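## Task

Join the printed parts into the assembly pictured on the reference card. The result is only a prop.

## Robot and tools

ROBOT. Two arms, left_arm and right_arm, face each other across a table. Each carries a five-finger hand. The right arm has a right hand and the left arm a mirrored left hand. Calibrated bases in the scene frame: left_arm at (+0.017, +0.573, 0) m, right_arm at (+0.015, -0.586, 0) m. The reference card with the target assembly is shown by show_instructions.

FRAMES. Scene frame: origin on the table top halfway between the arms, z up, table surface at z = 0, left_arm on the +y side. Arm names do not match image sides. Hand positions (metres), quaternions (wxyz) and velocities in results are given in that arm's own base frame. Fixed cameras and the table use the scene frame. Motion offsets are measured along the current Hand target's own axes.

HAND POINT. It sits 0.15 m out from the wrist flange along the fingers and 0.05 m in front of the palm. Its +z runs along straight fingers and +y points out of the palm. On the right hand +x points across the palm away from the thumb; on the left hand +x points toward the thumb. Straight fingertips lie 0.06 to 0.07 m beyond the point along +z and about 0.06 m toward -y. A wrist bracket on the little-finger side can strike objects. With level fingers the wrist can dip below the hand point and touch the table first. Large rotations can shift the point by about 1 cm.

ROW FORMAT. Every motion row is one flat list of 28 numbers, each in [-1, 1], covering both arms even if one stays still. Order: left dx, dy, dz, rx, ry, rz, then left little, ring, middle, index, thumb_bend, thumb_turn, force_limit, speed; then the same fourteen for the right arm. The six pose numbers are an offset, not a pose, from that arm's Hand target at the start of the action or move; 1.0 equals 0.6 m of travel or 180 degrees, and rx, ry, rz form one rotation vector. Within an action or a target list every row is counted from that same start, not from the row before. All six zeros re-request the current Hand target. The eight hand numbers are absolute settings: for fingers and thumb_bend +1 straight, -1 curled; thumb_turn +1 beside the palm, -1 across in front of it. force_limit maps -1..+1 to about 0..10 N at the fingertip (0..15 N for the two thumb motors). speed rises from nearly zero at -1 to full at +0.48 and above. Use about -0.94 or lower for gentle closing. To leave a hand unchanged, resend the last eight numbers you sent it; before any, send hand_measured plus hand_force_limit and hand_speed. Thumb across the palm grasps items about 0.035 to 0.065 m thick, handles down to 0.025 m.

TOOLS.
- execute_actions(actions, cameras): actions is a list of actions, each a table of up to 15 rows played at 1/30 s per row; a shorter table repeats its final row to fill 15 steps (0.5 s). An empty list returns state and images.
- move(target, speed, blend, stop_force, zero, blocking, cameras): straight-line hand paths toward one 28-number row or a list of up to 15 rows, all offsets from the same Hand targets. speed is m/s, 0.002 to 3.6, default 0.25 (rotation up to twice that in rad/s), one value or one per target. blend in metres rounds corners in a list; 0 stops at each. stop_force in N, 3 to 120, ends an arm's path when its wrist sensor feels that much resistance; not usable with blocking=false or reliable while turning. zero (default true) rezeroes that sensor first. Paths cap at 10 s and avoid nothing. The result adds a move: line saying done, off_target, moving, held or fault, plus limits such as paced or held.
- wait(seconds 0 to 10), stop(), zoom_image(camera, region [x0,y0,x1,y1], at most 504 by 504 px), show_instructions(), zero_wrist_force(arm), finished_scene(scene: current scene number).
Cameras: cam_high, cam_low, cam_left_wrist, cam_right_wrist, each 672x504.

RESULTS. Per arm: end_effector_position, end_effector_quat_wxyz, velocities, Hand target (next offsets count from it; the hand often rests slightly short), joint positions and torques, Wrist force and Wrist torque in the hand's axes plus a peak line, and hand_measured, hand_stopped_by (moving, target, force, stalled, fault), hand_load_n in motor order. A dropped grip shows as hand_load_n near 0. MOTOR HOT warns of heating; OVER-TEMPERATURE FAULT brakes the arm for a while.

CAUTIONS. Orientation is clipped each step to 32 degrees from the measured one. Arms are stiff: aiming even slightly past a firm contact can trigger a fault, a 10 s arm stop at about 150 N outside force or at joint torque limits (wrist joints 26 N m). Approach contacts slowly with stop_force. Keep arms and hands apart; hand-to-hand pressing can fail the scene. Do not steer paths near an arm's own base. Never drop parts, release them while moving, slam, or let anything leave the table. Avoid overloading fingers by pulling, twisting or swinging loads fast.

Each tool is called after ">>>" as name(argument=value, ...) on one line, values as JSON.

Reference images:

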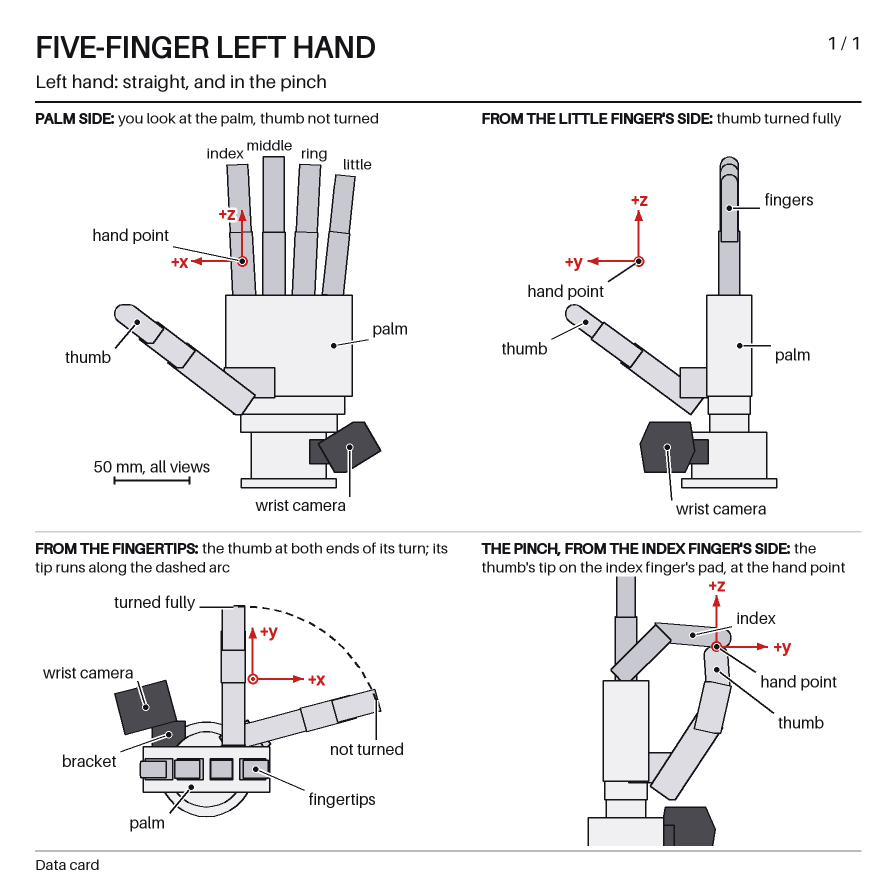

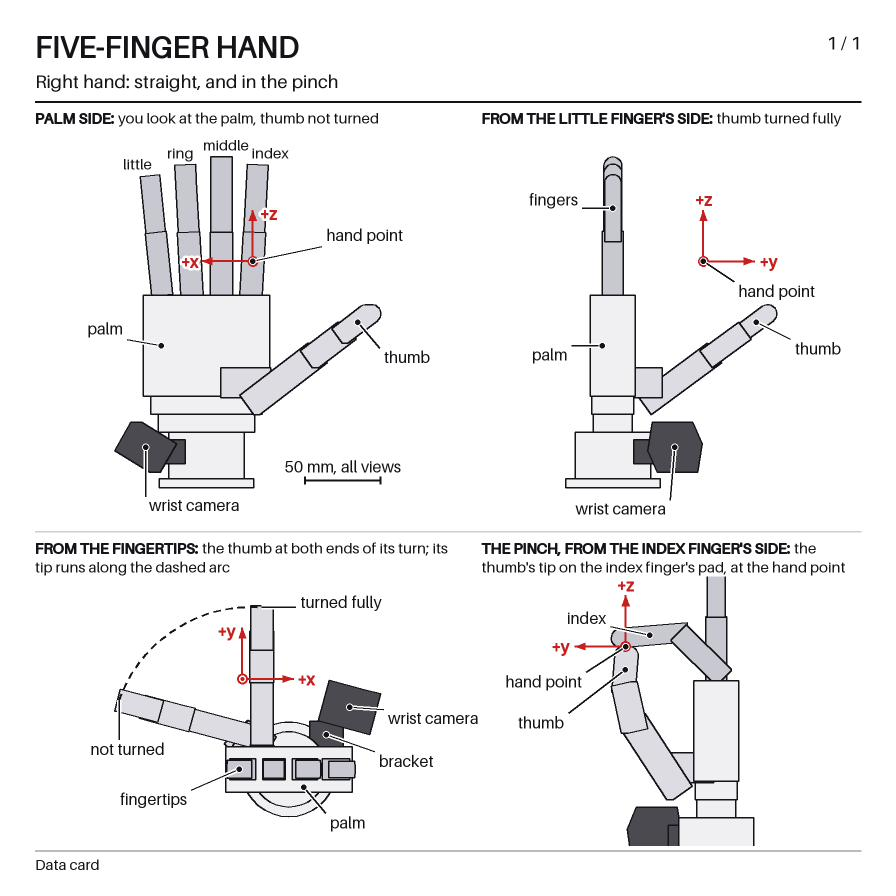

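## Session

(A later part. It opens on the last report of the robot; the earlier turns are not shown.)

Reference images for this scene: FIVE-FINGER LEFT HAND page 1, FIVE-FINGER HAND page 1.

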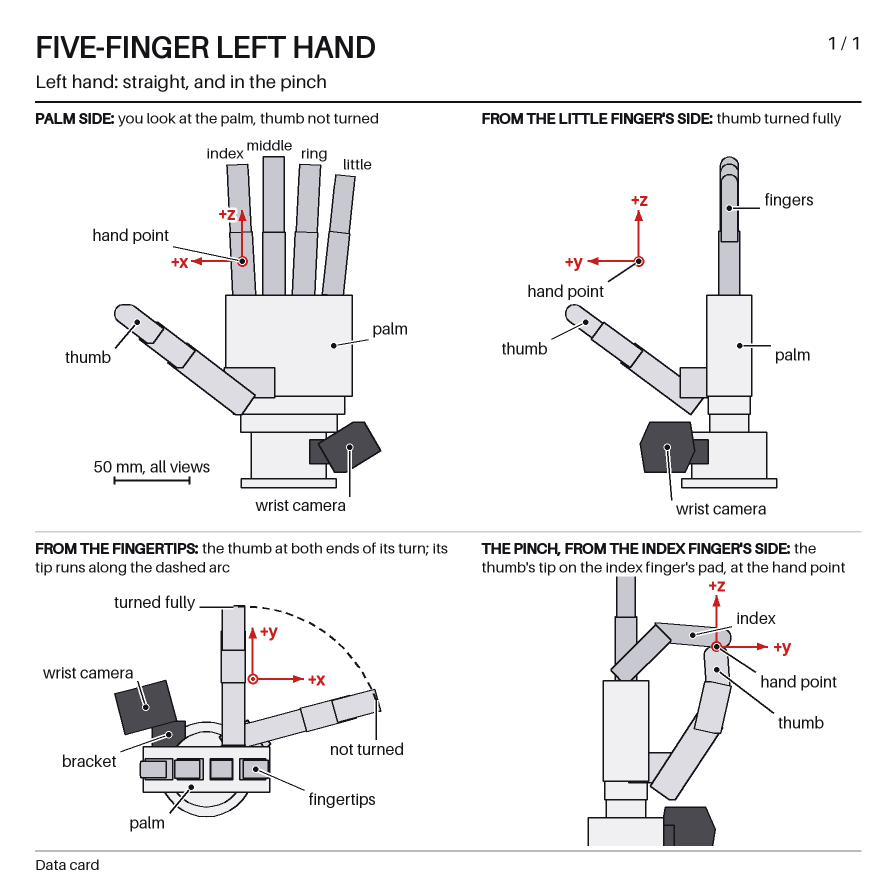

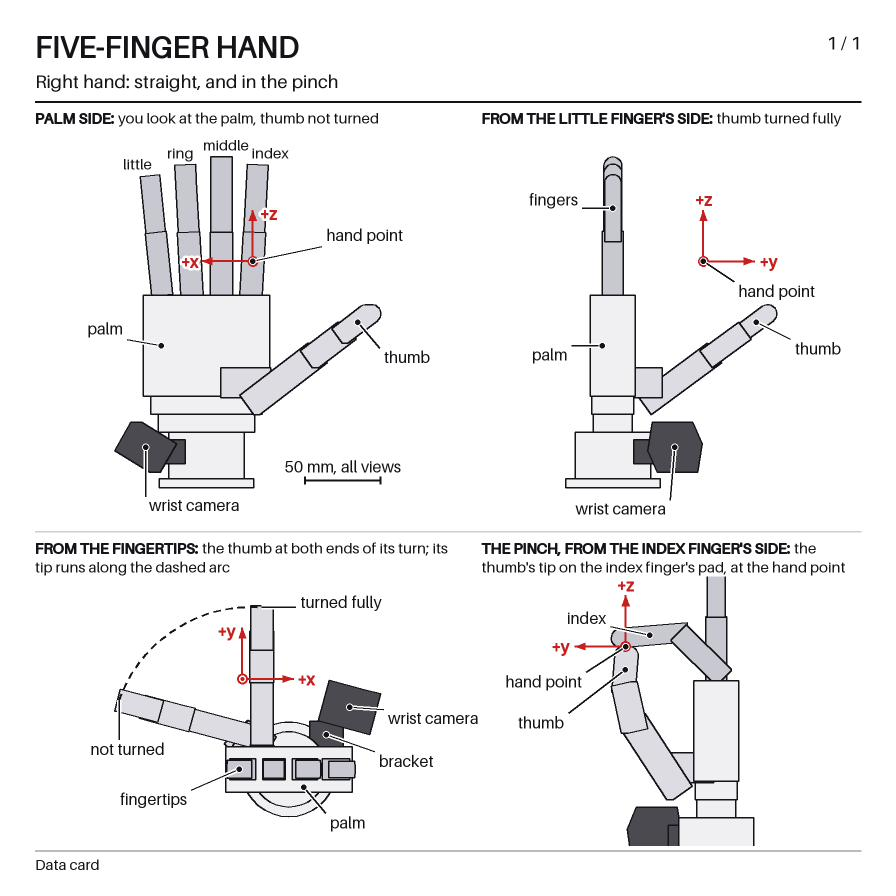

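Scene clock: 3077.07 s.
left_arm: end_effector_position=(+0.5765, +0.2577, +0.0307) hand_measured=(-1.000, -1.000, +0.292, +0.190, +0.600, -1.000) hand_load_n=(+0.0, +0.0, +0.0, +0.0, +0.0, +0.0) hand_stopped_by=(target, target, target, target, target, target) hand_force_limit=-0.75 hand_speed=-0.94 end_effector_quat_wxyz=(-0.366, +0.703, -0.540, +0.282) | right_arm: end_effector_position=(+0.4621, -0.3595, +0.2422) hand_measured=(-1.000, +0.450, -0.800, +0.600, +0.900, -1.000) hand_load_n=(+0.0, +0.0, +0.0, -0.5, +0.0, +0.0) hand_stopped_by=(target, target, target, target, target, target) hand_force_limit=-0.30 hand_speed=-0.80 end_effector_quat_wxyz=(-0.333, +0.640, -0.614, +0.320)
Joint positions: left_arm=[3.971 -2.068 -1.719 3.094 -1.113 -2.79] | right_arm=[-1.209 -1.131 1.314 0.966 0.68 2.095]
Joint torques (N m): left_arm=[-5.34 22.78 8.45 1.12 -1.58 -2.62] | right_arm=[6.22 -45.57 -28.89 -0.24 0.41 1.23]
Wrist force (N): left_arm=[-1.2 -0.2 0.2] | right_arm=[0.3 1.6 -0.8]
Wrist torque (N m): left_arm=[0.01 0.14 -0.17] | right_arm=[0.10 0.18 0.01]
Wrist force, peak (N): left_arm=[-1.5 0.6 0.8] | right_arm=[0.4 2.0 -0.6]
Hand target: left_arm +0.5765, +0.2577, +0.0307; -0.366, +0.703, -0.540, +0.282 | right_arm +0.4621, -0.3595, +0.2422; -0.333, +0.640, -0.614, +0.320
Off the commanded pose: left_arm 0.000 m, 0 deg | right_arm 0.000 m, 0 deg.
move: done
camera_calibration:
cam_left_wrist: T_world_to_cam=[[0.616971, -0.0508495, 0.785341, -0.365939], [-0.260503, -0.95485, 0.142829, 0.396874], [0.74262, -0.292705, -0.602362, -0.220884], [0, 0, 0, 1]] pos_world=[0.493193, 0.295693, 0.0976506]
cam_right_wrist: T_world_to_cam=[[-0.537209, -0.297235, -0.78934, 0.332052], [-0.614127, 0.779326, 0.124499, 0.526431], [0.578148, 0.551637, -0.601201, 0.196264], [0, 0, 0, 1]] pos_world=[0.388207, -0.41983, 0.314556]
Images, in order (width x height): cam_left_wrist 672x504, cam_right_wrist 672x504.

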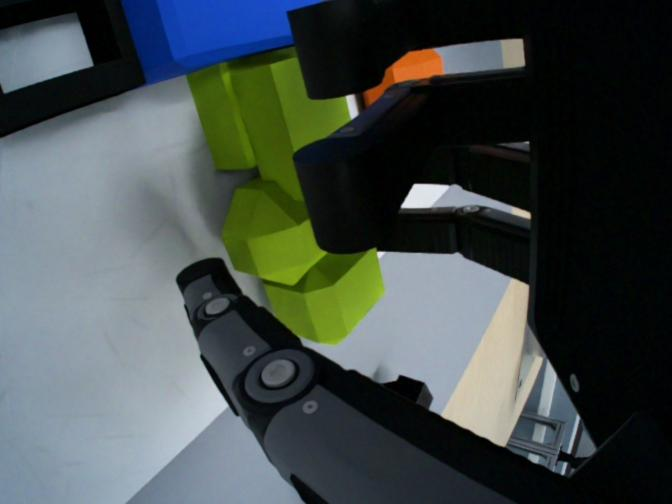

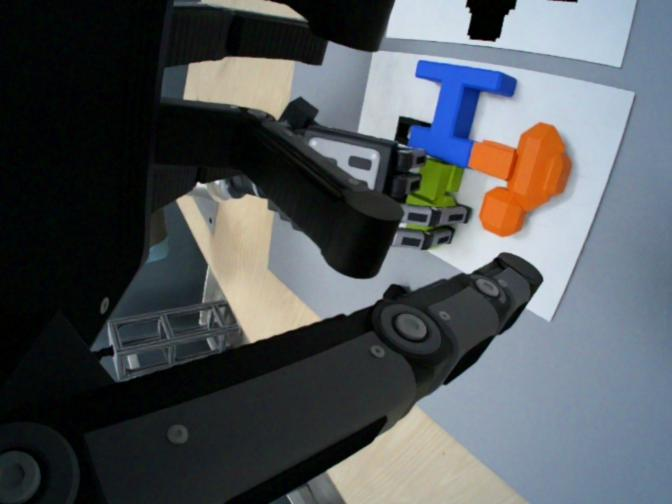

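>>> move(target=[0, 0, 0, 0, 0, 0, -1, -1, 0.33, 0.24, 0.9, -1, -0.75, -0.88, 0, 0, 0, 0, 0, 0, -1, 0.45, -0.8, 0.6, 0.9, -1, -0.3, -0.8], speed=0.02, cameras=["cam_left_wrist"])

>>> move(target=[[0, -0.041, -0.0287, 0, 0, 0, -1, -1, 0.33, 0.24, 0.9, -1, -0.75, -0.88, 0, 0, 0, 0, 0, 0, -1, 0.45, -0.8, 0.6, 0.9, -1, -0.3, -0.8], [0, -0.1365, -0.0956, 0, 0, 0, -1, -1, 0.33, 0.24, 0.9, -1, -0.75, -0.88, 0, 0, 0, 0, 0, 0, -1, 0.45, -0.8, 0.6, 0.9, -1, -0.3, -0.8]], speed=[0.02, 0.08], blend=[0.01, 0], cameras=["all"])

Scene clock: 3091.27 s.
left_arm: end_effector_position=(+0.5765, +0.2577, +0.0307) hand_measured=(-1.000, -1.000, +0.330, +0.240, +0.900, -1.000) hand_load_n=(+0.0, +0.0, +0.0, +0.0, +0.0, +0.0) hand_stopped_by=(target, target, target, target, target, target) hand_force_limit=-0.75 hand_speed=-0.88 end_effector_quat_wxyz=(-0.366, +0.703, -0.540, +0.282) | right_arm: end_effector_position=(+0.4621, -0.3595, +0.2422) hand_measured=(-1.000, +0.450, -0.800, +0.600, +0.900, -1.000) hand_load_n=(+0.0, +0.0, +0.0, +0.0, +0.0, +0.0) hand_stopped_by=(target, target, target, target, target, target) hand_force_limit=-0.30 hand_speed=-0.80 end_effector_quat_wxyz=(-0.333, +0.640, -0.614, +0.320)
Joint positions: left_arm=[3.971 -2.068 -1.719 3.094 -1.113 -2.79] | right_arm=[-1.209 -1.131 1.314 0.966 0.68 2.095]
Joint torques (N m): left_arm=[-6.07 23.02 9.03 0.97 -1.56 -2.55] | right_arm=[6.22 -45.43 -28.4 -0.1 0.21 1.28]
Wrist force (N): left_arm=[-1.2 0.2 0.6] | right_arm=[0.1 1.7 -0.6]
Wrist torque (N m): left_arm=[0.02 0.15 -0.17] | right_arm=[0.09 0.21 0.00]
Wrist force, peak (N): left_arm=[-1.7 0.2 0.5] | right_arm=[0.2 1.9 -0.7]
Hand target: left_arm +0.5765, +0.2577, +0.0307; -0.366, +0.703, -0.540, +0.282 | right_arm +0.4621, -0.3595, +0.2422; -0.333, +0.640, -0.614, +0.320
Off the commanded pose: left_arm 0.000 m, 0 deg | right_arm 0.000 m, 0 deg.
move: done
camera_calibration:
cam_left_wrist: T_world_to_cam=[[0.616971, -0.0508495, 0.785341, -0.365939], [-0.260503, -0.95485, 0.142829, 0.396874], [0.74262, -0.292705, -0.602362, -0.220884], [0, 0, 0, 1]] pos_world=[0.493193, 0.295693, 0.0976506]
Images, in order (width x height): cam_left_wrist 672x504.

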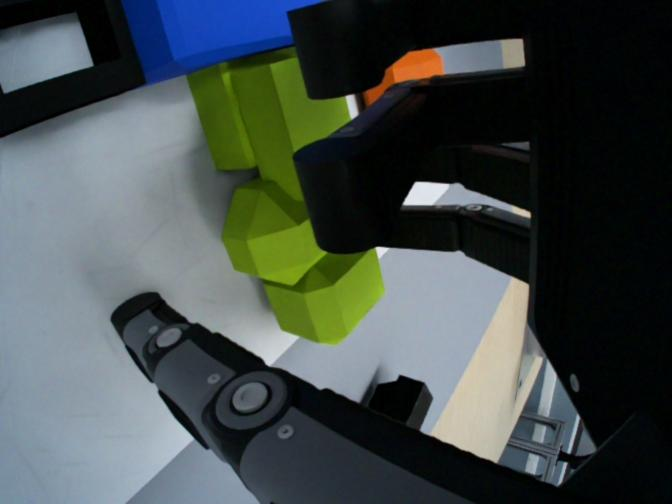

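Scene clock: 3094.23 s.
left_arm: end_effector_position=(+0.5764, +0.2577, +0.1305) hand_measured=(-1.000, -1.000, +0.330, +0.240, +0.900, -1.000) hand_load_n=(+0.0, +0.0, +0.0, +0.0, +0.0, +0.0) hand_stopped_by=(target, target, target, target, target, target) hand_force_limit=-0.75 hand_speed=-0.88 end_effector_quat_wxyz=(-0.366, +0.703, -0.540, +0.282) | right_arm: end_effector_position=(+0.4621, -0.3595, +0.2422) hand_measured=(-1.000, +0.450, -0.800, +0.600, +0.900, -1.000) hand_load_n=(+0.0, +0.0, +0.0, +0.0, +0.0, +0.0) hand_stopped_by=(target, target, target, target, target, target) hand_force_limit=-0.30 hand_speed=-0.80 end_effector_quat_wxyz=(-0.333, +0.640, -0.614, +0.320)
Joint positions: left_arm=[3.971 -1.949 -1.606 2.862 -1.113 -2.79] | right_arm=[-1.209 -1.131 1.314 0.966 0.68 2.095]
Joint torques (N m): left_arm=[7.24 48.12 24.98 -2.06 2.02 2.76] | right_arm=[6.42 -45.3 -28.69 -0.17 0.28 1.29]
Wrist force (N): left_arm=[-1.0 -0.3 0.4] | right_arm=[0.2 1.6 -0.5]
Wrist torque (N m): left_arm=[-0.03 0.12 -0.13] | right_arm=[0.08 0.20 0.00]
Wrist force, peak (N): left_arm=[-1.3 0.1 1.2] | right_arm=[0.5 1.9 -0.6]
Hand target: left_arm +0.5764, +0.2577, +0.1306; -0.366, +0.703, -0.540, +0.282 | right_arm +0.4621, -0.3595, +0.2422; -0.333, +0.640, -0.614, +0.320
Off the commanded pose: left_arm 0.000 m, 0 deg | right_arm 0.000 m, 0 deg.
move: done
camera_calibration:
cam_left_wrist: T_world_to_cam=[[0.616909, -0.0509089, 0.785386, -0.444215], [-0.260462, -0.954881, 0.142693, 0.382609], [0.742686, -0.292592, -0.602335, -0.160765], [0, 0, 0, 1]] pos_world=[0.493093, 0.295693, 0.19745]
cam_right_wrist: T_world_to_cam=[[-0.537209, -0.297235, -0.78934, 0.332052], [-0.614127, 0.779326, 0.124499, 0.526431], [0.578148, 0.551637, -0.601201, 0.196264], [0, 0, 0, 1]] pos_world=[0.388207, -0.41983, 0.314556]

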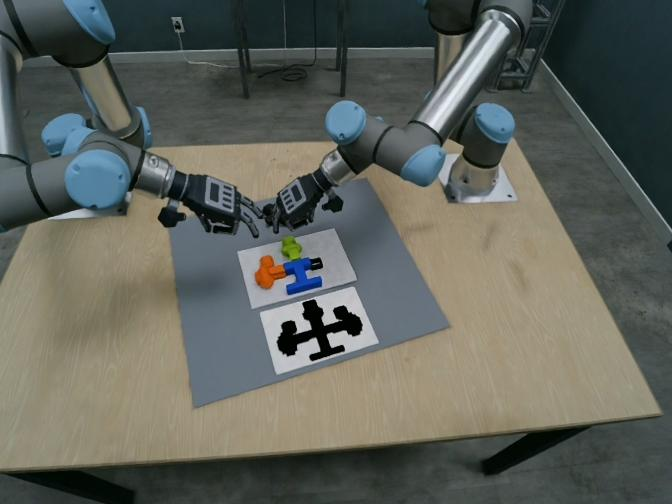

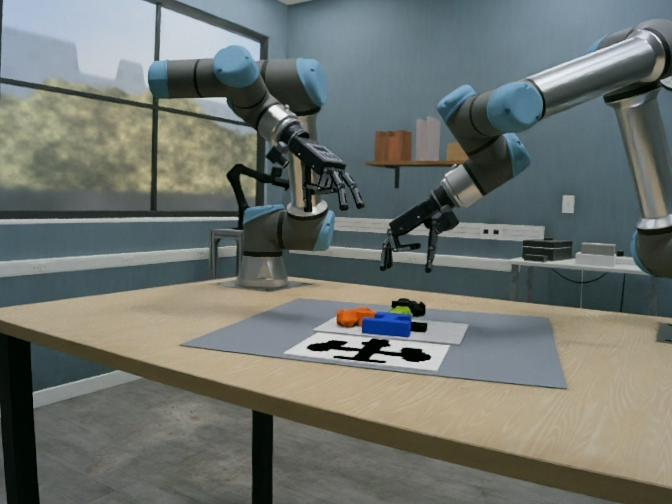

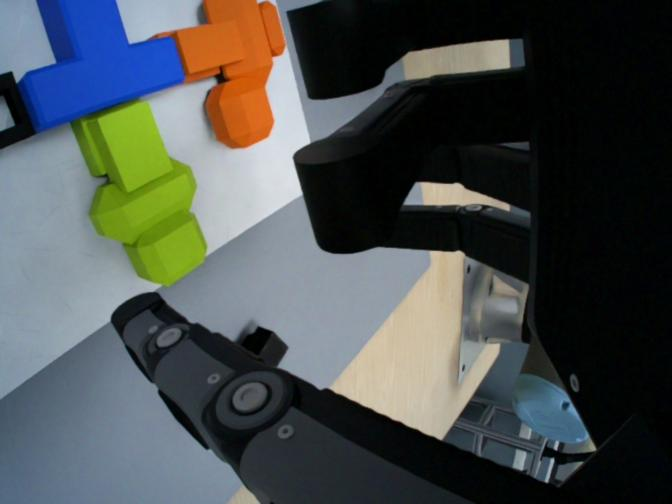

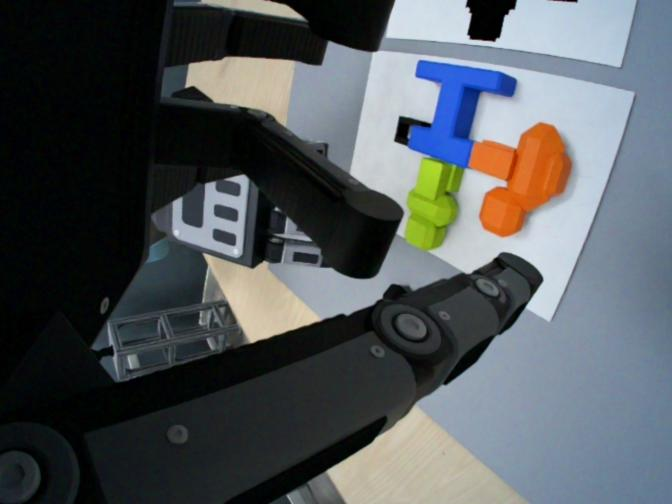

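>>> zoom_image(camera="cam_left_wrist", region=[60, 85, 180, 205])

>>> zoom_image(camera="cam_right_wrist", region=[410, 145, 470, 215])

Scaled by 4.200 from the camera's 672x504 image, which has a finer 960x720 frame.

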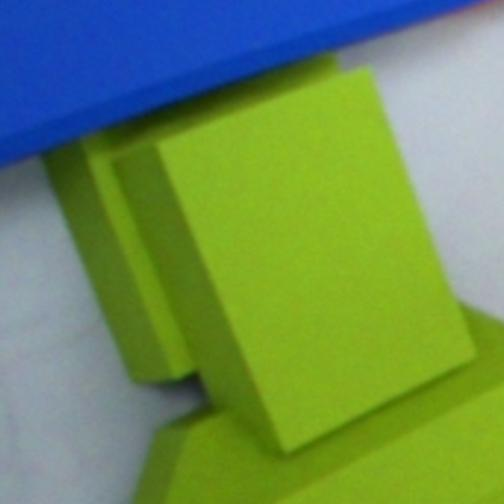

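Scaled by 7.200 from the camera's 672x504 image, which has a finer 960x720 frame.

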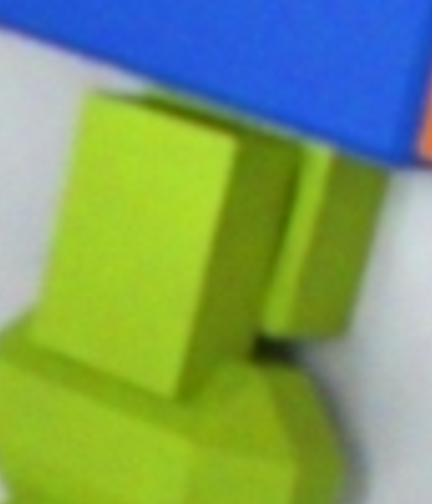

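>>> zoom_image(camera="cam_high", region=[240, 180, 340, 260])

>>> zoom_image(camera="cam_low", region=[370, 270, 450, 330])

Scaled by 5.040 from the camera's 672x504 image, which has a finer 960x720 frame.

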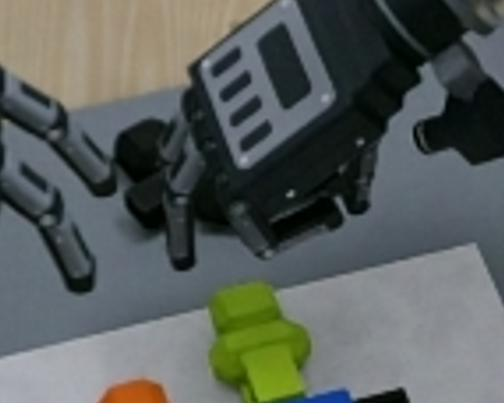

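Scaled by 6.300 from the camera's 672x504 image, which has a finer 960x720 frame.

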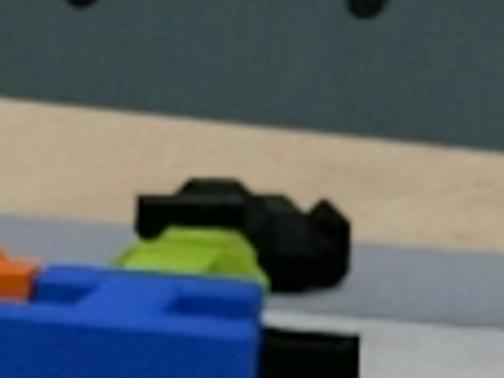

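>>> move(target=[0.21613, -0.03613, -0.03382, 0, -0.091, -0.0637, -1, -1, 0.33, 0.24, 0.9, -1, -0.75, -0.88, 0.0342, 0.2025, -0.2225, 0, -0.0546, -0.0382, -1, 0.45, -0.8, 0.6, 0.9, -1, -0.3, -0.8], speed=0.15, cameras=["all"])

Scene clock: 3152.50 s.
left_arm: end_effector_position=(+0.6057, +0.1313, +0.1600) hand_measured=(-1.000, -1.000, +0.330, +0.240, +0.900, -1.000) hand_load_n=(+0.0, +0.0, +0.0, +0.0, +0.0, +0.0) hand_stopped_by=(target, target, target, target, target, target) hand_force_limit=-0.75 hand_speed=-0.88 end_effector_quat_wxyz=(-0.409, +0.786, -0.410, +0.214) | right_arm: end_effector_position=(+0.2841, -0.3875, +0.2193) hand_measured=(-1.000, +0.450, -0.800, +0.600, +0.900, -1.000) hand_load_n=(+0.0, +0.0, +0.0, +0.0, +0.0, +0.0) hand_stopped_by=(target, target, target, target, target, target) hand_force_limit=-0.30 hand_speed=-0.80 end_effector_quat_wxyz=(-0.365, +0.701, -0.544, +0.283)
Joint positions: left_arm=[3.572 -1.861 -1.633 2.877 -1.717 -3.245] | right_arm=[-1.585 -1.095 1.524 1.5 0.659 1.129]
Joint torques (N m): left_arm=[-6.08 17.59 26.51 -1.86 -2.85 -2.75] | right_arm=[-7.68 -29.71 -8.91 4.42 0.78 -1.81]
Wrist force (N): left_arm=[-1.3 0.1 0.1] | right_arm=[0.4 1.7 -0.7]
Wrist torque (N m): left_arm=[0.05 0.16 -0.08] | right_arm=[0.09 0.18 0.19]
Wrist force, peak (N): left_arm=[-2.2 0.1 0.4] | right_arm=[0.4 2.2 -1.2]
Hand target: left_arm +0.6057, +0.1313, +0.1601; -0.409, +0.786, -0.410, +0.214 | right_arm +0.2841, -0.3875, +0.2193; -0.365, +0.701, -0.544, +0.283
Off the commanded pose: left_arm 0.000 m, 0 deg | right_arm 0.000 m, 0 deg.
move: done
camera_calibration:
cam_left_wrist: T_world_to_cam=[[0.597104, 0.163175, 0.785392, -0.508089], [0.081573, -0.986368, 0.142913, 0.0622145], [0.798005, -0.0212674, -0.602275, -0.270818], [0, 0, 0, 1]] pos_world=[0.514421, 0.138514, 0.227051]
cam_right_wrist: T_world_to_cam=[[-0.463787, -0.402232, -0.789374, 0.148549], [-0.762595, 0.634762, 0.124605, 0.427952], [0.450944, 0.659763, -0.601134, 0.378817], [0, 0, 0, 1]] pos_world=[0.224423, -0.461826, 0.291656]

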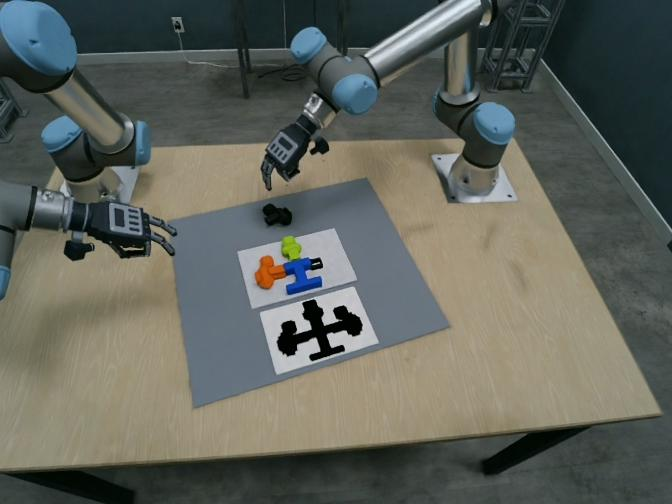

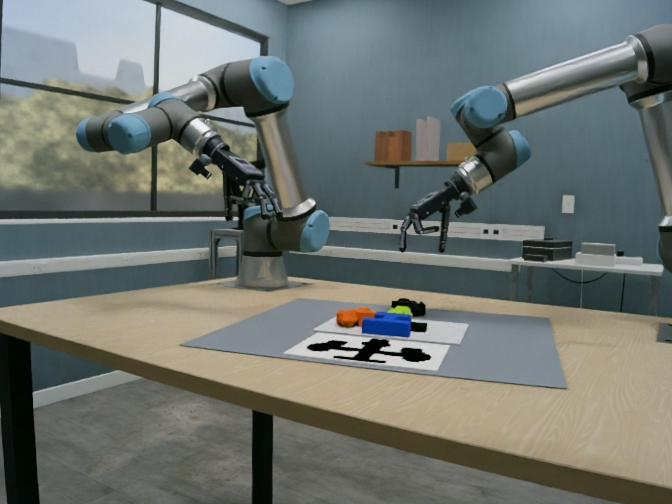

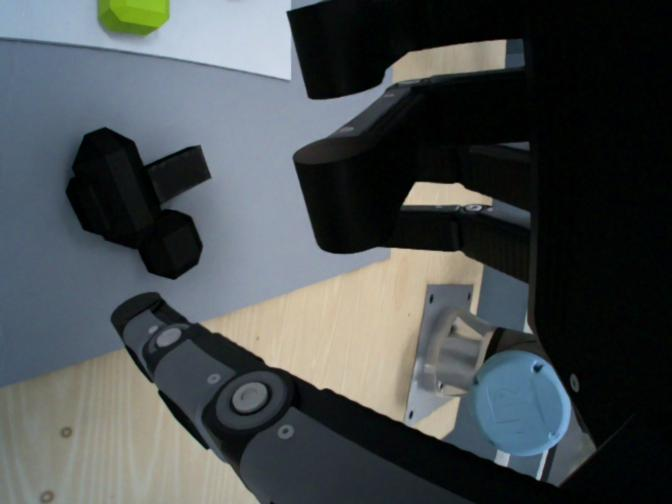

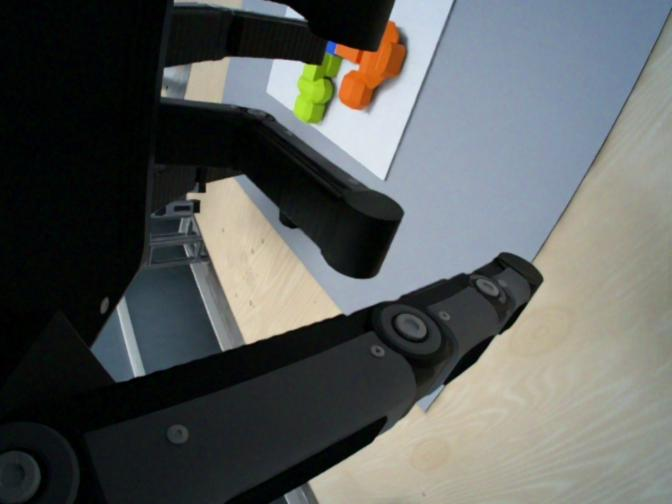

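>>> zoom_image(camera="cam_left_wrist", region=[50, 110, 230, 290])

Scaled by 2.800 from the camera's 672x504 image, which has a finer 960x720 frame.

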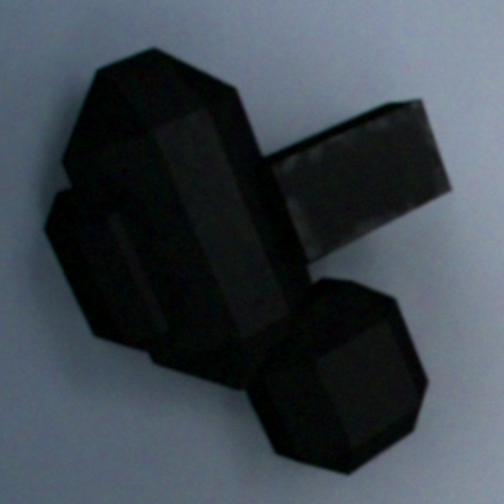

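>>> move(target=[0.01087, 0.09047, 0.07418, 0, 0.00455, 0.00319, -1, 0.45, -0.8, 0.6, 0.9, -1, -0.5, -0.6, 0, 0, 0, 0, 0, 0, -1, 0.45, -0.8, 0.6, 0.9, -1, -0.3, -0.8], speed=0.08, cameras=["cam_left_wrist"])

Scene clock: 3265.10 s.
left_arm: end_effector_position=(+0.6138, +0.1290, +0.0901) hand_measured=(-1.000, +0.450, -0.800, +0.600, +0.900, -1.000) hand_load_n=(+0.0, +0.0, +0.0, +0.0, +0.0, +0.0) hand_stopped_by=(target, target, target, target, target, target) hand_force_limit=-0.50 hand_speed=-0.60 end_effector_quat_wxyz=(-0.408, +0.783, -0.417, +0.217) | right_arm: end_effector_position=(+0.2841, -0.3875, +0.2193) hand_measured=(-1.000, +0.450, -0.800, +0.600, +0.900, -1.000) hand_load_n=(+0.0, +0.0, +0.0, -0.5, -0.5, +0.0) hand_stopped_by=(target, target, target, target, target, target) hand_force_limit=-0.30 hand_speed=-0.80 end_effector_quat_wxyz=(-0.365, +0.701, -0.544, +0.283)
Joint positions: left_arm=[3.566 -1.946 -1.712 3.041 -1.707 -3.238] | right_arm=[-1.585 -1.095 1.524 1.5 0.66 1.128]
Joint torques (N m): left_arm=[-5.85 20.3 9.19 1.28 2.1 2.82] | right_arm=[-7.16 -29.54 -8.75 4.34 0.55 -1.81]
Wrist force (N): left_arm=[-1.3 0.0 0.5] | right_arm=[0.3 1.8 -0.7]
Wrist torque (N m): left_arm=[0.00 0.18 -0.27] | right_arm=[0.09 0.20 0.18]
Wrist force, peak (N): left_arm=[-1.7 -0.2 0.4] | right_arm=[0.6 2.1 -0.8]
Hand target: left_arm +0.6138, +0.1290, +0.0901; -0.408, +0.783, -0.417, +0.217 | right_arm +0.2841, -0.3875, +0.2193; -0.365, +0.701, -0.544, +0.283
Off the commanded pose: left_arm 0.000 m, 0 deg | right_arm 0.000 m, 0 deg.
move: done
camera_calibration:
cam_left_wrist: T_world_to_cam=[[0.599908, 0.152826, 0.785337, -0.458056], [0.0645226, -0.987631, 0.142905, 0.0799372], [0.797463, -0.0350577, -0.602348, -0.317349], [0, 0, 0, 1]] pos_world=[0.522708, 0.137826, 0.157151]
Images, in order (width x height): cam_left_wrist 672x504.

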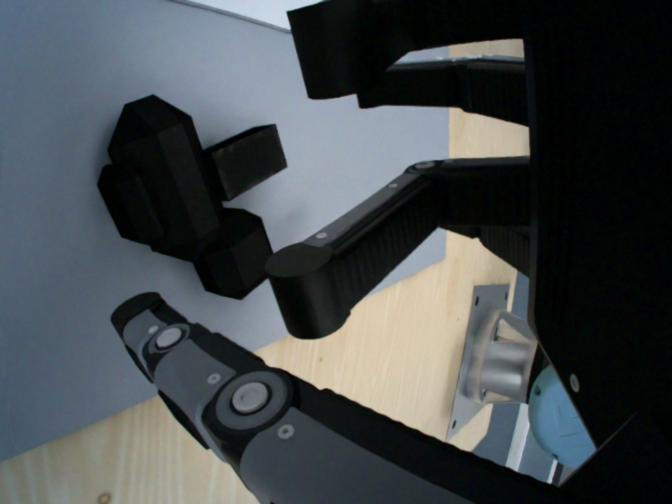

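>>> zoom_image(camera="cam_left_wrist", region=[80, 80, 310, 310])

>>> zoom_image(camera="cam_left_wrist", region=[190, 110, 300, 220])

Scaled by 2.191 from the camera's 672x504 image, which has a finer 960x720 frame.

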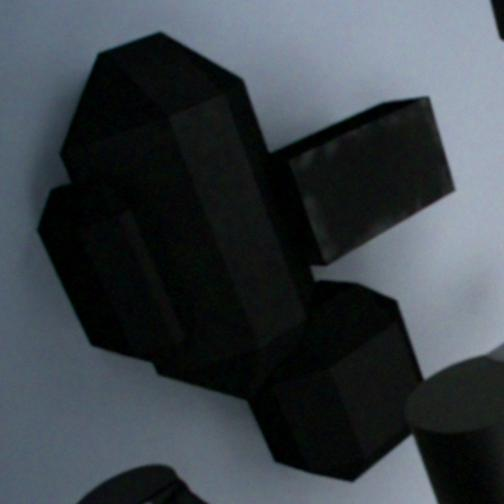

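Scaled by 4.582 from the camera's 672x504 image, which has a finer 960x720 frame.

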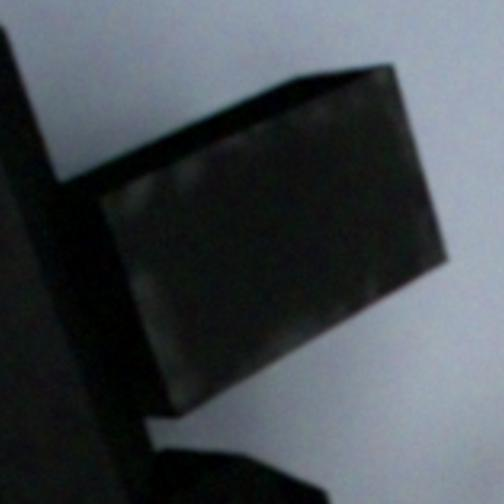

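>>> move(target=[0.0008, 0.0846, 0.06543, 0, -0.00364, -0.00255, -1, 0.45, -0.8, 0.6, 0.9, -1, -0.5, -0.6, 0, 0, 0, 0, 0, 0, -1, 0.45, -0.8, 0.6, 0.9, -1, -0.3, -0.8], speed=0.03, stop_force=7, cameras=["cam_left_wrist", "cam_low"])

Scene clock: 3322.07 s.
left_arm: end_effector_position=(+0.6167, +0.1303, +0.0260) hand_measured=(-1.000, +0.450, -0.800, +0.600, +0.900, -1.000) hand_load_n=(+0.0, -0.5, +0.0, +0.0, +0.0, +0.0) hand_stopped_by=(target, target, target, target, target, target) hand_force_limit=-0.50 hand_speed=-0.60 end_effector_quat_wxyz=(-0.409, +0.786, -0.412, +0.214) | right_arm: end_effector_position=(+0.2841, -0.3875, +0.2193) hand_measured=(-1.000, +0.450, -0.800, +0.600, +0.900, -1.000) hand_load_n=(+0.0, +0.0, +0.0, +0.0, +0.0, +0.0) hand_stopped_by=(target, target, target, target, target, target) hand_force_limit=-0.30 hand_speed=-0.80 end_effector_quat_wxyz=(-0.365, +0.701, -0.544, +0.283)
Joint positions: left_arm=[3.561 -2.039 -1.766 3.187 -1.723 -3.249] | right_arm=[-1.585 -1.095 1.524 1.5 0.66 1.128]
Joint torques (N m): left_arm=[-5.91 21.81 8.02 1.47 -2.71 -2.62] | right_arm=[-6.86 -29.85 -8.62 4.34 -0.42 -1.77]
Wrist force (N): left_arm=[-1.2 -0.2 0.3] | right_arm=[0.4 1.6 -0.6]
Wrist torque (N m): left_arm=[-0.01 0.15 -0.08] | right_arm=[0.07 0.18 0.18]
Wrist force, peak (N): left_arm=[-1.7 -0.1 0.0] | right_arm=[0.4 2.0 -0.8]
Hand target: left_arm +0.6167, +0.1303, +0.0260; -0.409, +0.786, -0.412, +0.214 | right_arm +0.2841, -0.3875, +0.2193; -0.365, +0.701, -0.544, +0.283
Off the commanded pose: left_arm 0.000 m, 0 deg | right_arm 0.000 m, 0 deg.
move: done
camera_calibration:
cam_left_wrist: T_world_to_cam=[[0.597696, 0.161176, 0.785354, -0.409253], [0.0782589, -0.986635, 0.142925, 0.0815708], [0.797894, -0.0239649, -0.602321, -0.359939], [0, 0, 0, 1]] pos_world=[0.525418, 0.137816, 0.0929506]
Images, in order (width x height): cam_low 672x504, cam_left_wrist 672x504.

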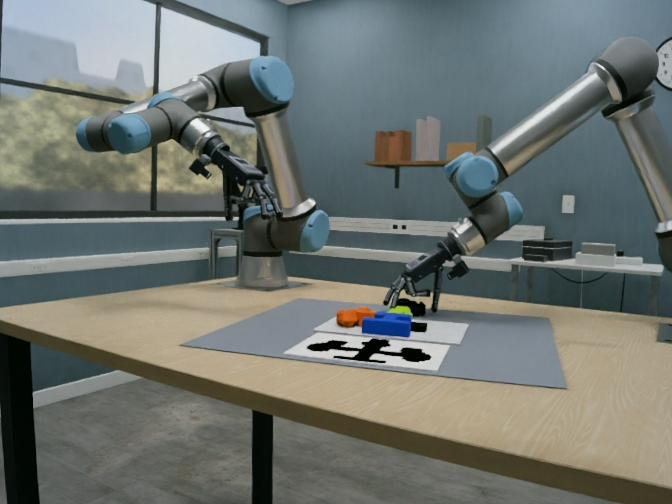

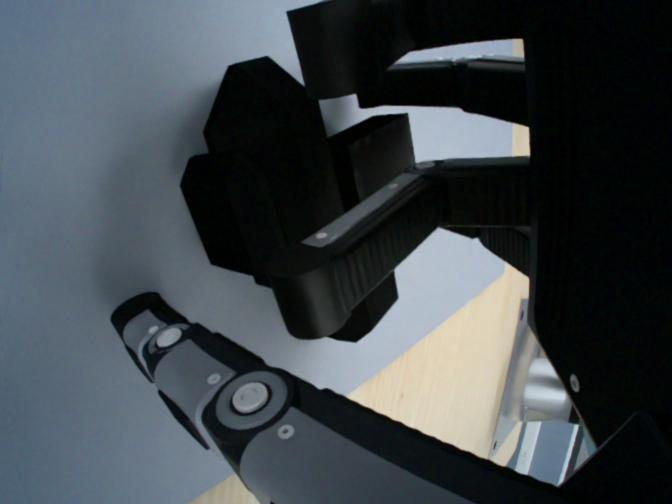

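>>> move(target=[0, 0, 0, 0, 0, 0, -1, 0.16, -0.8, 0.36, 0.62, -1, -0.7, -0.8, 0, 0, 0, 0, 0, 0, -1, 0.45, -0.8, 0.6, 0.9, -1, -0.3, -0.8], speed=0.02, cameras=["cam_left_wrist"])

Scene clock: 3375.10 s.
left_arm: end_effector_position=(+0.6167, +0.1303, +0.0260) hand_measured=(-1.000, +0.160, -0.800, +0.360, +0.620, -1.000) hand_load_n=(+0.0, +0.0, +0.0, +0.0, +0.0, +0.0) hand_stopped_by=(target, target, target, target, target, target) hand_force_limit=-0.70 hand_speed=-0.80 end_effector_quat_wxyz=(-0.409, +0.786, -0.412, +0.214) | right_arm: end_effector_position=(+0.2841, -0.3875, +0.2193) hand_measured=(-1.000, +0.450, -0.800, +0.600, +0.900, -1.000) hand_load_n=(+0.0, +0.0, +0.0, +0.0, +0.0, +0.0) hand_stopped_by=(target, target, target, target, target, target) hand_force_limit=-0.30 hand_speed=-0.80 end_effector_quat_wxyz=(-0.365, +0.701, -0.544, +0.283)
Joint positions: left_arm=[3.561 -2.039 -1.766 3.187 -1.723 -3.249] | right_arm=[-1.585 -1.095 1.524 1.5 0.66 1.128]
Joint torques (N m): left_arm=[-6.19 22.31 9.49 0.73 -2.53 -2.57] | right_arm=[-7.04 -29.67 -8.69 4.16 -1.04 -1.79]
Wrist force (N): left_arm=[-1.6 -0.1 0.2] | right_arm=[0.5 1.8 -0.8]
Wrist torque (N m): left_arm=[0.02 0.20 -0.09] | right_arm=[0.10 0.19 0.19]
Wrist force, peak (N): left_arm=[-1.6 0.1 0.6] | right_arm=[0.4 2.0 -0.9]
Hand target: left_arm +0.6167, +0.1303, +0.0260; -0.409, +0.786, -0.412, +0.214 | right_arm +0.2841, -0.3875, +0.2193; -0.365, +0.701, -0.544, +0.283
Off the commanded pose: left_arm 0.000 m, 0 deg | right_arm 0.000 m, 0 deg.
move: done
camera_calibration:
cam_left_wrist: T_world_to_cam=[[0.597696, 0.161176, 0.785354, -0.409253], [0.0782589, -0.986635, 0.142925, 0.0815708], [0.797894, -0.0239649, -0.602321, -0.359939], [0, 0, 0, 1]] pos_world=[0.525418, 0.137816, 0.0929506]
Images, in order (width x height): cam_left_wrist 672x504.

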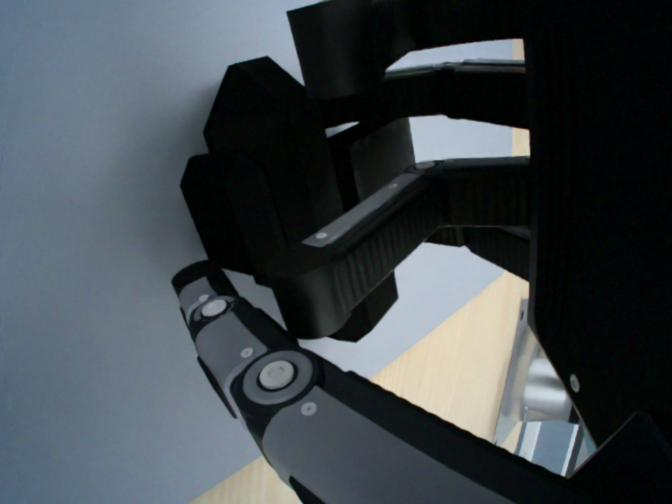

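>>> zoom_image(camera="cam_left_wrist", region=[150, 40, 460, 350])

Scaled by 1.626 from the camera's 672x504 image, which has a finer 960x720 frame.

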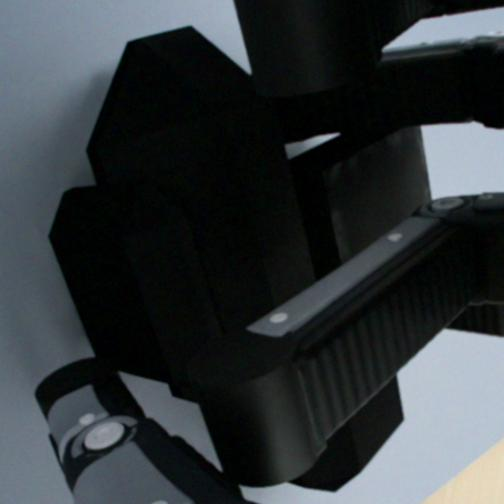

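>>> move(target=[0, 0, 0, 0, 0, 0, -1, 0.02, -0.8, 0.22, 0.46, -1, -0.7, -0.85, 0, 0, 0, 0, 0, 0, -1, 0.45, -0.8, 0.6, 0.9, -1, -0.3, -0.8], speed=0.02, cameras=["cam_left_wrist"])

Scene clock: 3392.47 s.
left_arm: end_effector_position=(+0.6167, +0.1303, +0.0260) hand_measured=(-1.000, +0.078, -0.800, +0.278, +0.580, -1.000) hand_load_n=(+0.0, +1.5, +0.0, +2.0, +3.5, +0.5) hand_stopped_by=(target, force, target, force, force, target) hand_force_limit=-0.70 hand_speed=-0.85 end_effector_quat_wxyz=(-0.409, +0.786, -0.412, +0.214) | right_arm: end_effector_position=(+0.2841, -0.3875, +0.2193) hand_measured=(-1.000, +0.450, -0.800, +0.600, +0.900, -1.000) hand_load_n=(+0.0, +0.0, +0.0, +0.0, +0.0, +0.0) hand_stopped_by=(target, target, target, target, target, target) hand_force_limit=-0.30 hand_speed=-0.80 end_effector_quat_wxyz=(-0.365, +0.701, -0.544, +0.283)
Joint positions: left_arm=[3.561 -2.039 -1.766 3.187 -1.723 -3.249] | right_arm=[-1.585 -1.095 1.524 1.5 0.66 1.128]
Joint torques (N m): left_arm=[-5.4 22.09 12.64 -1.19 -2.17 -2.52] | right_arm=[-6.84 -30.35 -8.65 4.27 -1.67 -1.69]
Wrist force (N): left_arm=[-1.2 -1.2 -0.6] | right_arm=[0.4 1.8 -0.7]
Wrist torque (N m): left_arm=[-0.02 0.17 -0.11] | right_arm=[0.10 0.19 0.18]
Wrist force, peak (N): left_arm=[-1.2 -1.5 -0.9] | right_arm=[0.4 2.1 -0.8]
Hand target: left_arm +0.6167, +0.1303, +0.0260; -0.409, +0.786, -0.412, +0.214 | right_arm +0.2841, -0.3875, +0.2193; -0.365, +0.701, -0.544, +0.283
Off the commanded pose: left_arm 0.000 m, 0 deg | right_arm 0.000 m, 0 deg.
move: done
camera_calibration:
cam_left_wrist: T_world_to_cam=[[0.597696, 0.161176, 0.785354, -0.409253], [0.0782589, -0.986635, 0.142925, 0.0815708], [0.797894, -0.0239649, -0.602321, -0.359939], [0, 0, 0, 1]] pos_world=[0.525418, 0.137816, 0.0929506]
Images, in order (width x height): cam_left_wrist 672x504.

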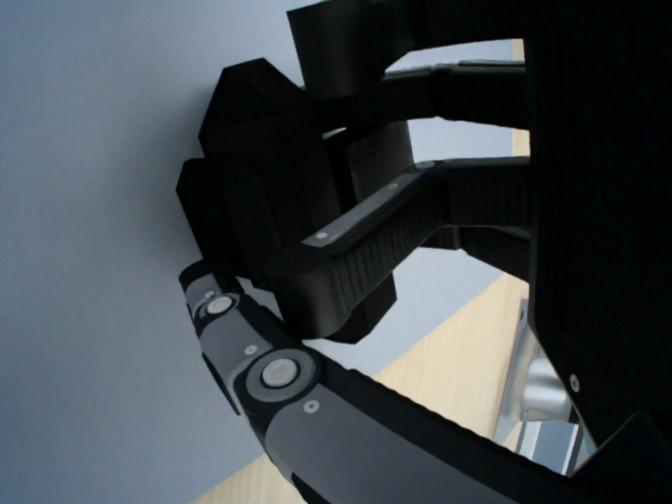

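>>> zoom_image(camera="cam_left_wrist", region=[160, 140, 300, 350])

Scaled by 2.400 from the camera's 672x504 image, which has a finer 960x720 frame.

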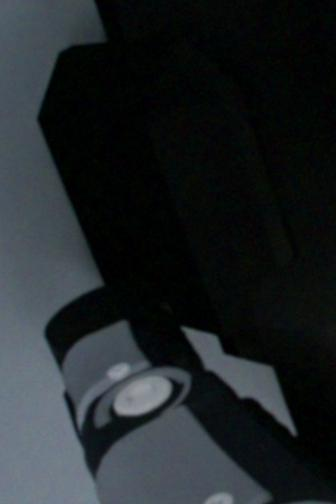

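>>> move(target=[0, 0, 0, 0, 0, 0, -1, -0.06, -0.8, 0.14, 0.42, -1, -0.5, -0.92, 0, 0, 0, 0, 0, 0, -1, 0.45, -0.8, 0.6, 0.9, -1, -0.3, -0.8], speed=0.02, cameras=["cam_left_wrist"])

Scene clock: 3405.90 s.
left_arm: end_effector_position=(+0.6167, +0.1303, +0.0260) hand_measured=(-1.000, +0.072, -0.800, +0.272, +0.580, -1.000) hand_load_n=(+0.0, +3.0, +0.0, +3.5, +5.5, +0.5) hand_stopped_by=(target, force, target, force, force, target) hand_force_limit=-0.50 hand_speed=-0.92 end_effector_quat_wxyz=(-0.409, +0.786, -0.412, +0.214) | right_arm: end_effector_position=(+0.2841, -0.3875, +0.2193) hand_measured=(-1.000, +0.450, -0.800, +0.600, +0.900, -1.000) hand_load_n=(+0.0, +0.0, +0.0, +0.0, +0.0, +0.0) hand_stopped_by=(target, target, target, target, target, target) hand_force_limit=-0.30 hand_speed=-0.80 end_effector_quat_wxyz=(-0.365, +0.701, -0.544, +0.283)
Joint positions: left_arm=[3.561 -2.039 -1.766 3.187 -1.723 -3.249] | right_arm=[-1.585 -1.095 1.524 1.5 0.66 1.128]
Joint torques (N m): left_arm=[-5.86 22.18 16.62 -1.86 -1.92 -1.41] | right_arm=[-7.22 -29.88 -8.62 4.23 -1.87 -1.75]
Wrist force (N): left_arm=[-1.3 -2.4 -0.9] | right_arm=[0.4 1.8 -0.7]
Wrist torque (N m): left_arm=[-0.04 0.19 -0.11] | right_arm=[0.09 0.19 0.18]
Wrist force, peak (N): left_arm=[-1.3 -3.8 -1.4] | right_arm=[0.5 2.0 -0.8]
Hand target: left_arm +0.6167, +0.1303, +0.0260; -0.409, +0.786, -0.412, +0.214 | right_arm +0.2841, -0.3875, +0.2193; -0.365, +0.701, -0.544, +0.283
Off the commanded pose: left_arm 0.000 m, 0 deg | right_arm 0.000 m, 0 deg.
move: done
camera_calibration:
cam_left_wrist: T_world_to_cam=[[0.597696, 0.161176, 0.785354, -0.409253], [0.0782589, -0.986635, 0.142925, 0.0815708], [0.797894, -0.0239649, -0.602321, -0.359939], [0, 0, 0, 1]] pos_world=[0.525418, 0.137816, 0.0929506]
Images, in order (width x height): cam_left_wrist 672x504.

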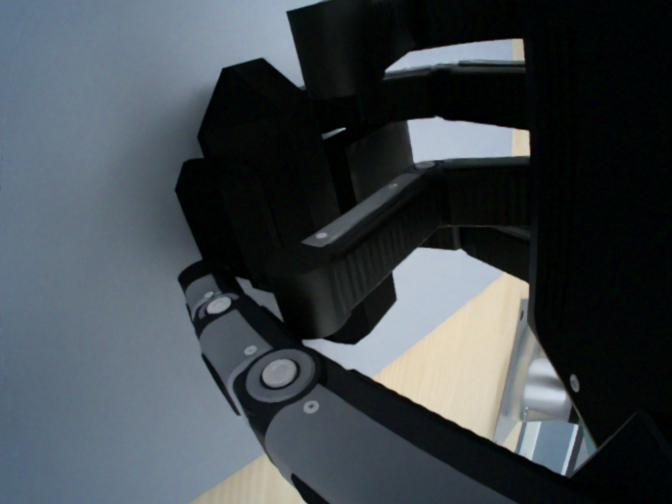

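>>> move(target=[0, -0.0137, -0.0096, 0, 0, 0, -1, -0.06, -0.8, 0.14, 0.42, -1, -0.5, -0.92, 0, 0, 0, 0, 0, 0, -1, 0.45, -0.8, 0.6, 0.9, -1, -0.3, -0.8], speed=0.015, cameras=["cam_left_wrist"])

Scene clock: 3416.23 s.
left_arm: end_effector_position=(+0.6167, +0.1303, +0.0358) hand_measured=(-1.000, +0.072, -0.800, +0.272, +0.580, -1.000) hand_load_n=(+0.0, +2.5, +0.0, +3.0, +6.0, +0.5) hand_stopped_by=(target, force, target, force, force, target) hand_force_limit=-0.50 hand_speed=-0.92 end_effector_quat_wxyz=(-0.409, +0.786, -0.412, +0.214) | right_arm: end_effector_position=(+0.2841, -0.3875, +0.2193) hand_measured=(-1.000, +0.450, -0.800, +0.600, +0.900, -1.000) hand_load_n=(+0.0, +0.0, +0.0, +0.0, +0.0, +0.0) hand_stopped_by=(target, target, target, target, target, target) hand_force_limit=-0.30 hand_speed=-0.80 end_effector_quat_wxyz=(-0.365, +0.701, -0.544, +0.283)
Joint positions: left_arm=[3.561 -2.025 -1.758 3.164 -1.723 -3.249] | right_arm=[-1.585 -1.095 1.524 1.5 0.66 1.128]
Joint torques (N m): left_arm=[-4.9 48.88 24.17 -2.03 -1.3 -0.16] | right_arm=[-7.03 -30.18 -8.56 4.14 -1.76 -1.72]
Wrist force (N): left_arm=[-1.2 -0.3 0.3] | right_arm=[0.4 1.8 -1.0]
Wrist torque (N m): left_arm=[-0.03 0.15 -0.07] | right_arm=[0.11 0.19 0.18]
Wrist force, peak (N): left_arm=[-1.4 -4.1 -1.5] | right_arm=[0.5 2.0 -0.8]
Hand target: left_arm +0.6167, +0.1303, +0.0360; -0.409, +0.786, -0.412, +0.214 | right_arm +0.2841, -0.3875, +0.2193; -0.365, +0.701, -0.544, +0.283
Off the commanded pose: left_arm 0.000 m, 0 deg | right_arm 0.000 m, 0 deg.
move: done
camera_calibration:
cam_left_wrist: T_world_to_cam=[[0.597634, 0.161177, 0.785402, -0.417], [0.0782475, -0.986634, 0.142933, 0.0801611], [0.797942, -0.0239656, -0.602258, -0.354008], [0, 0, 0, 1]] pos_world=[0.525418, 0.137816, 0.102851]
Images, in order (width x height): cam_left_wrist 672x504.

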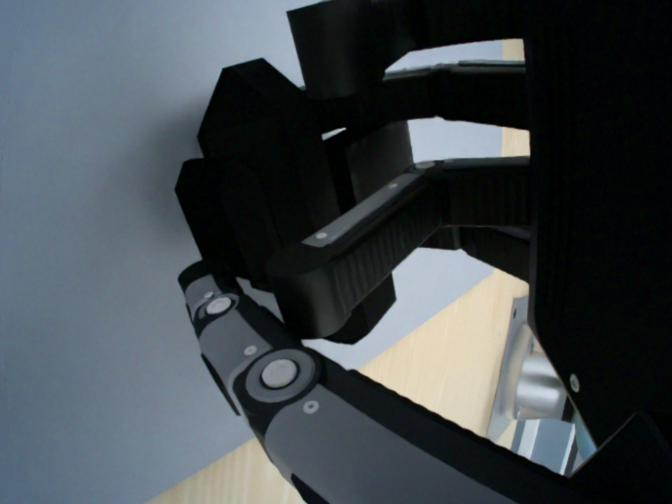

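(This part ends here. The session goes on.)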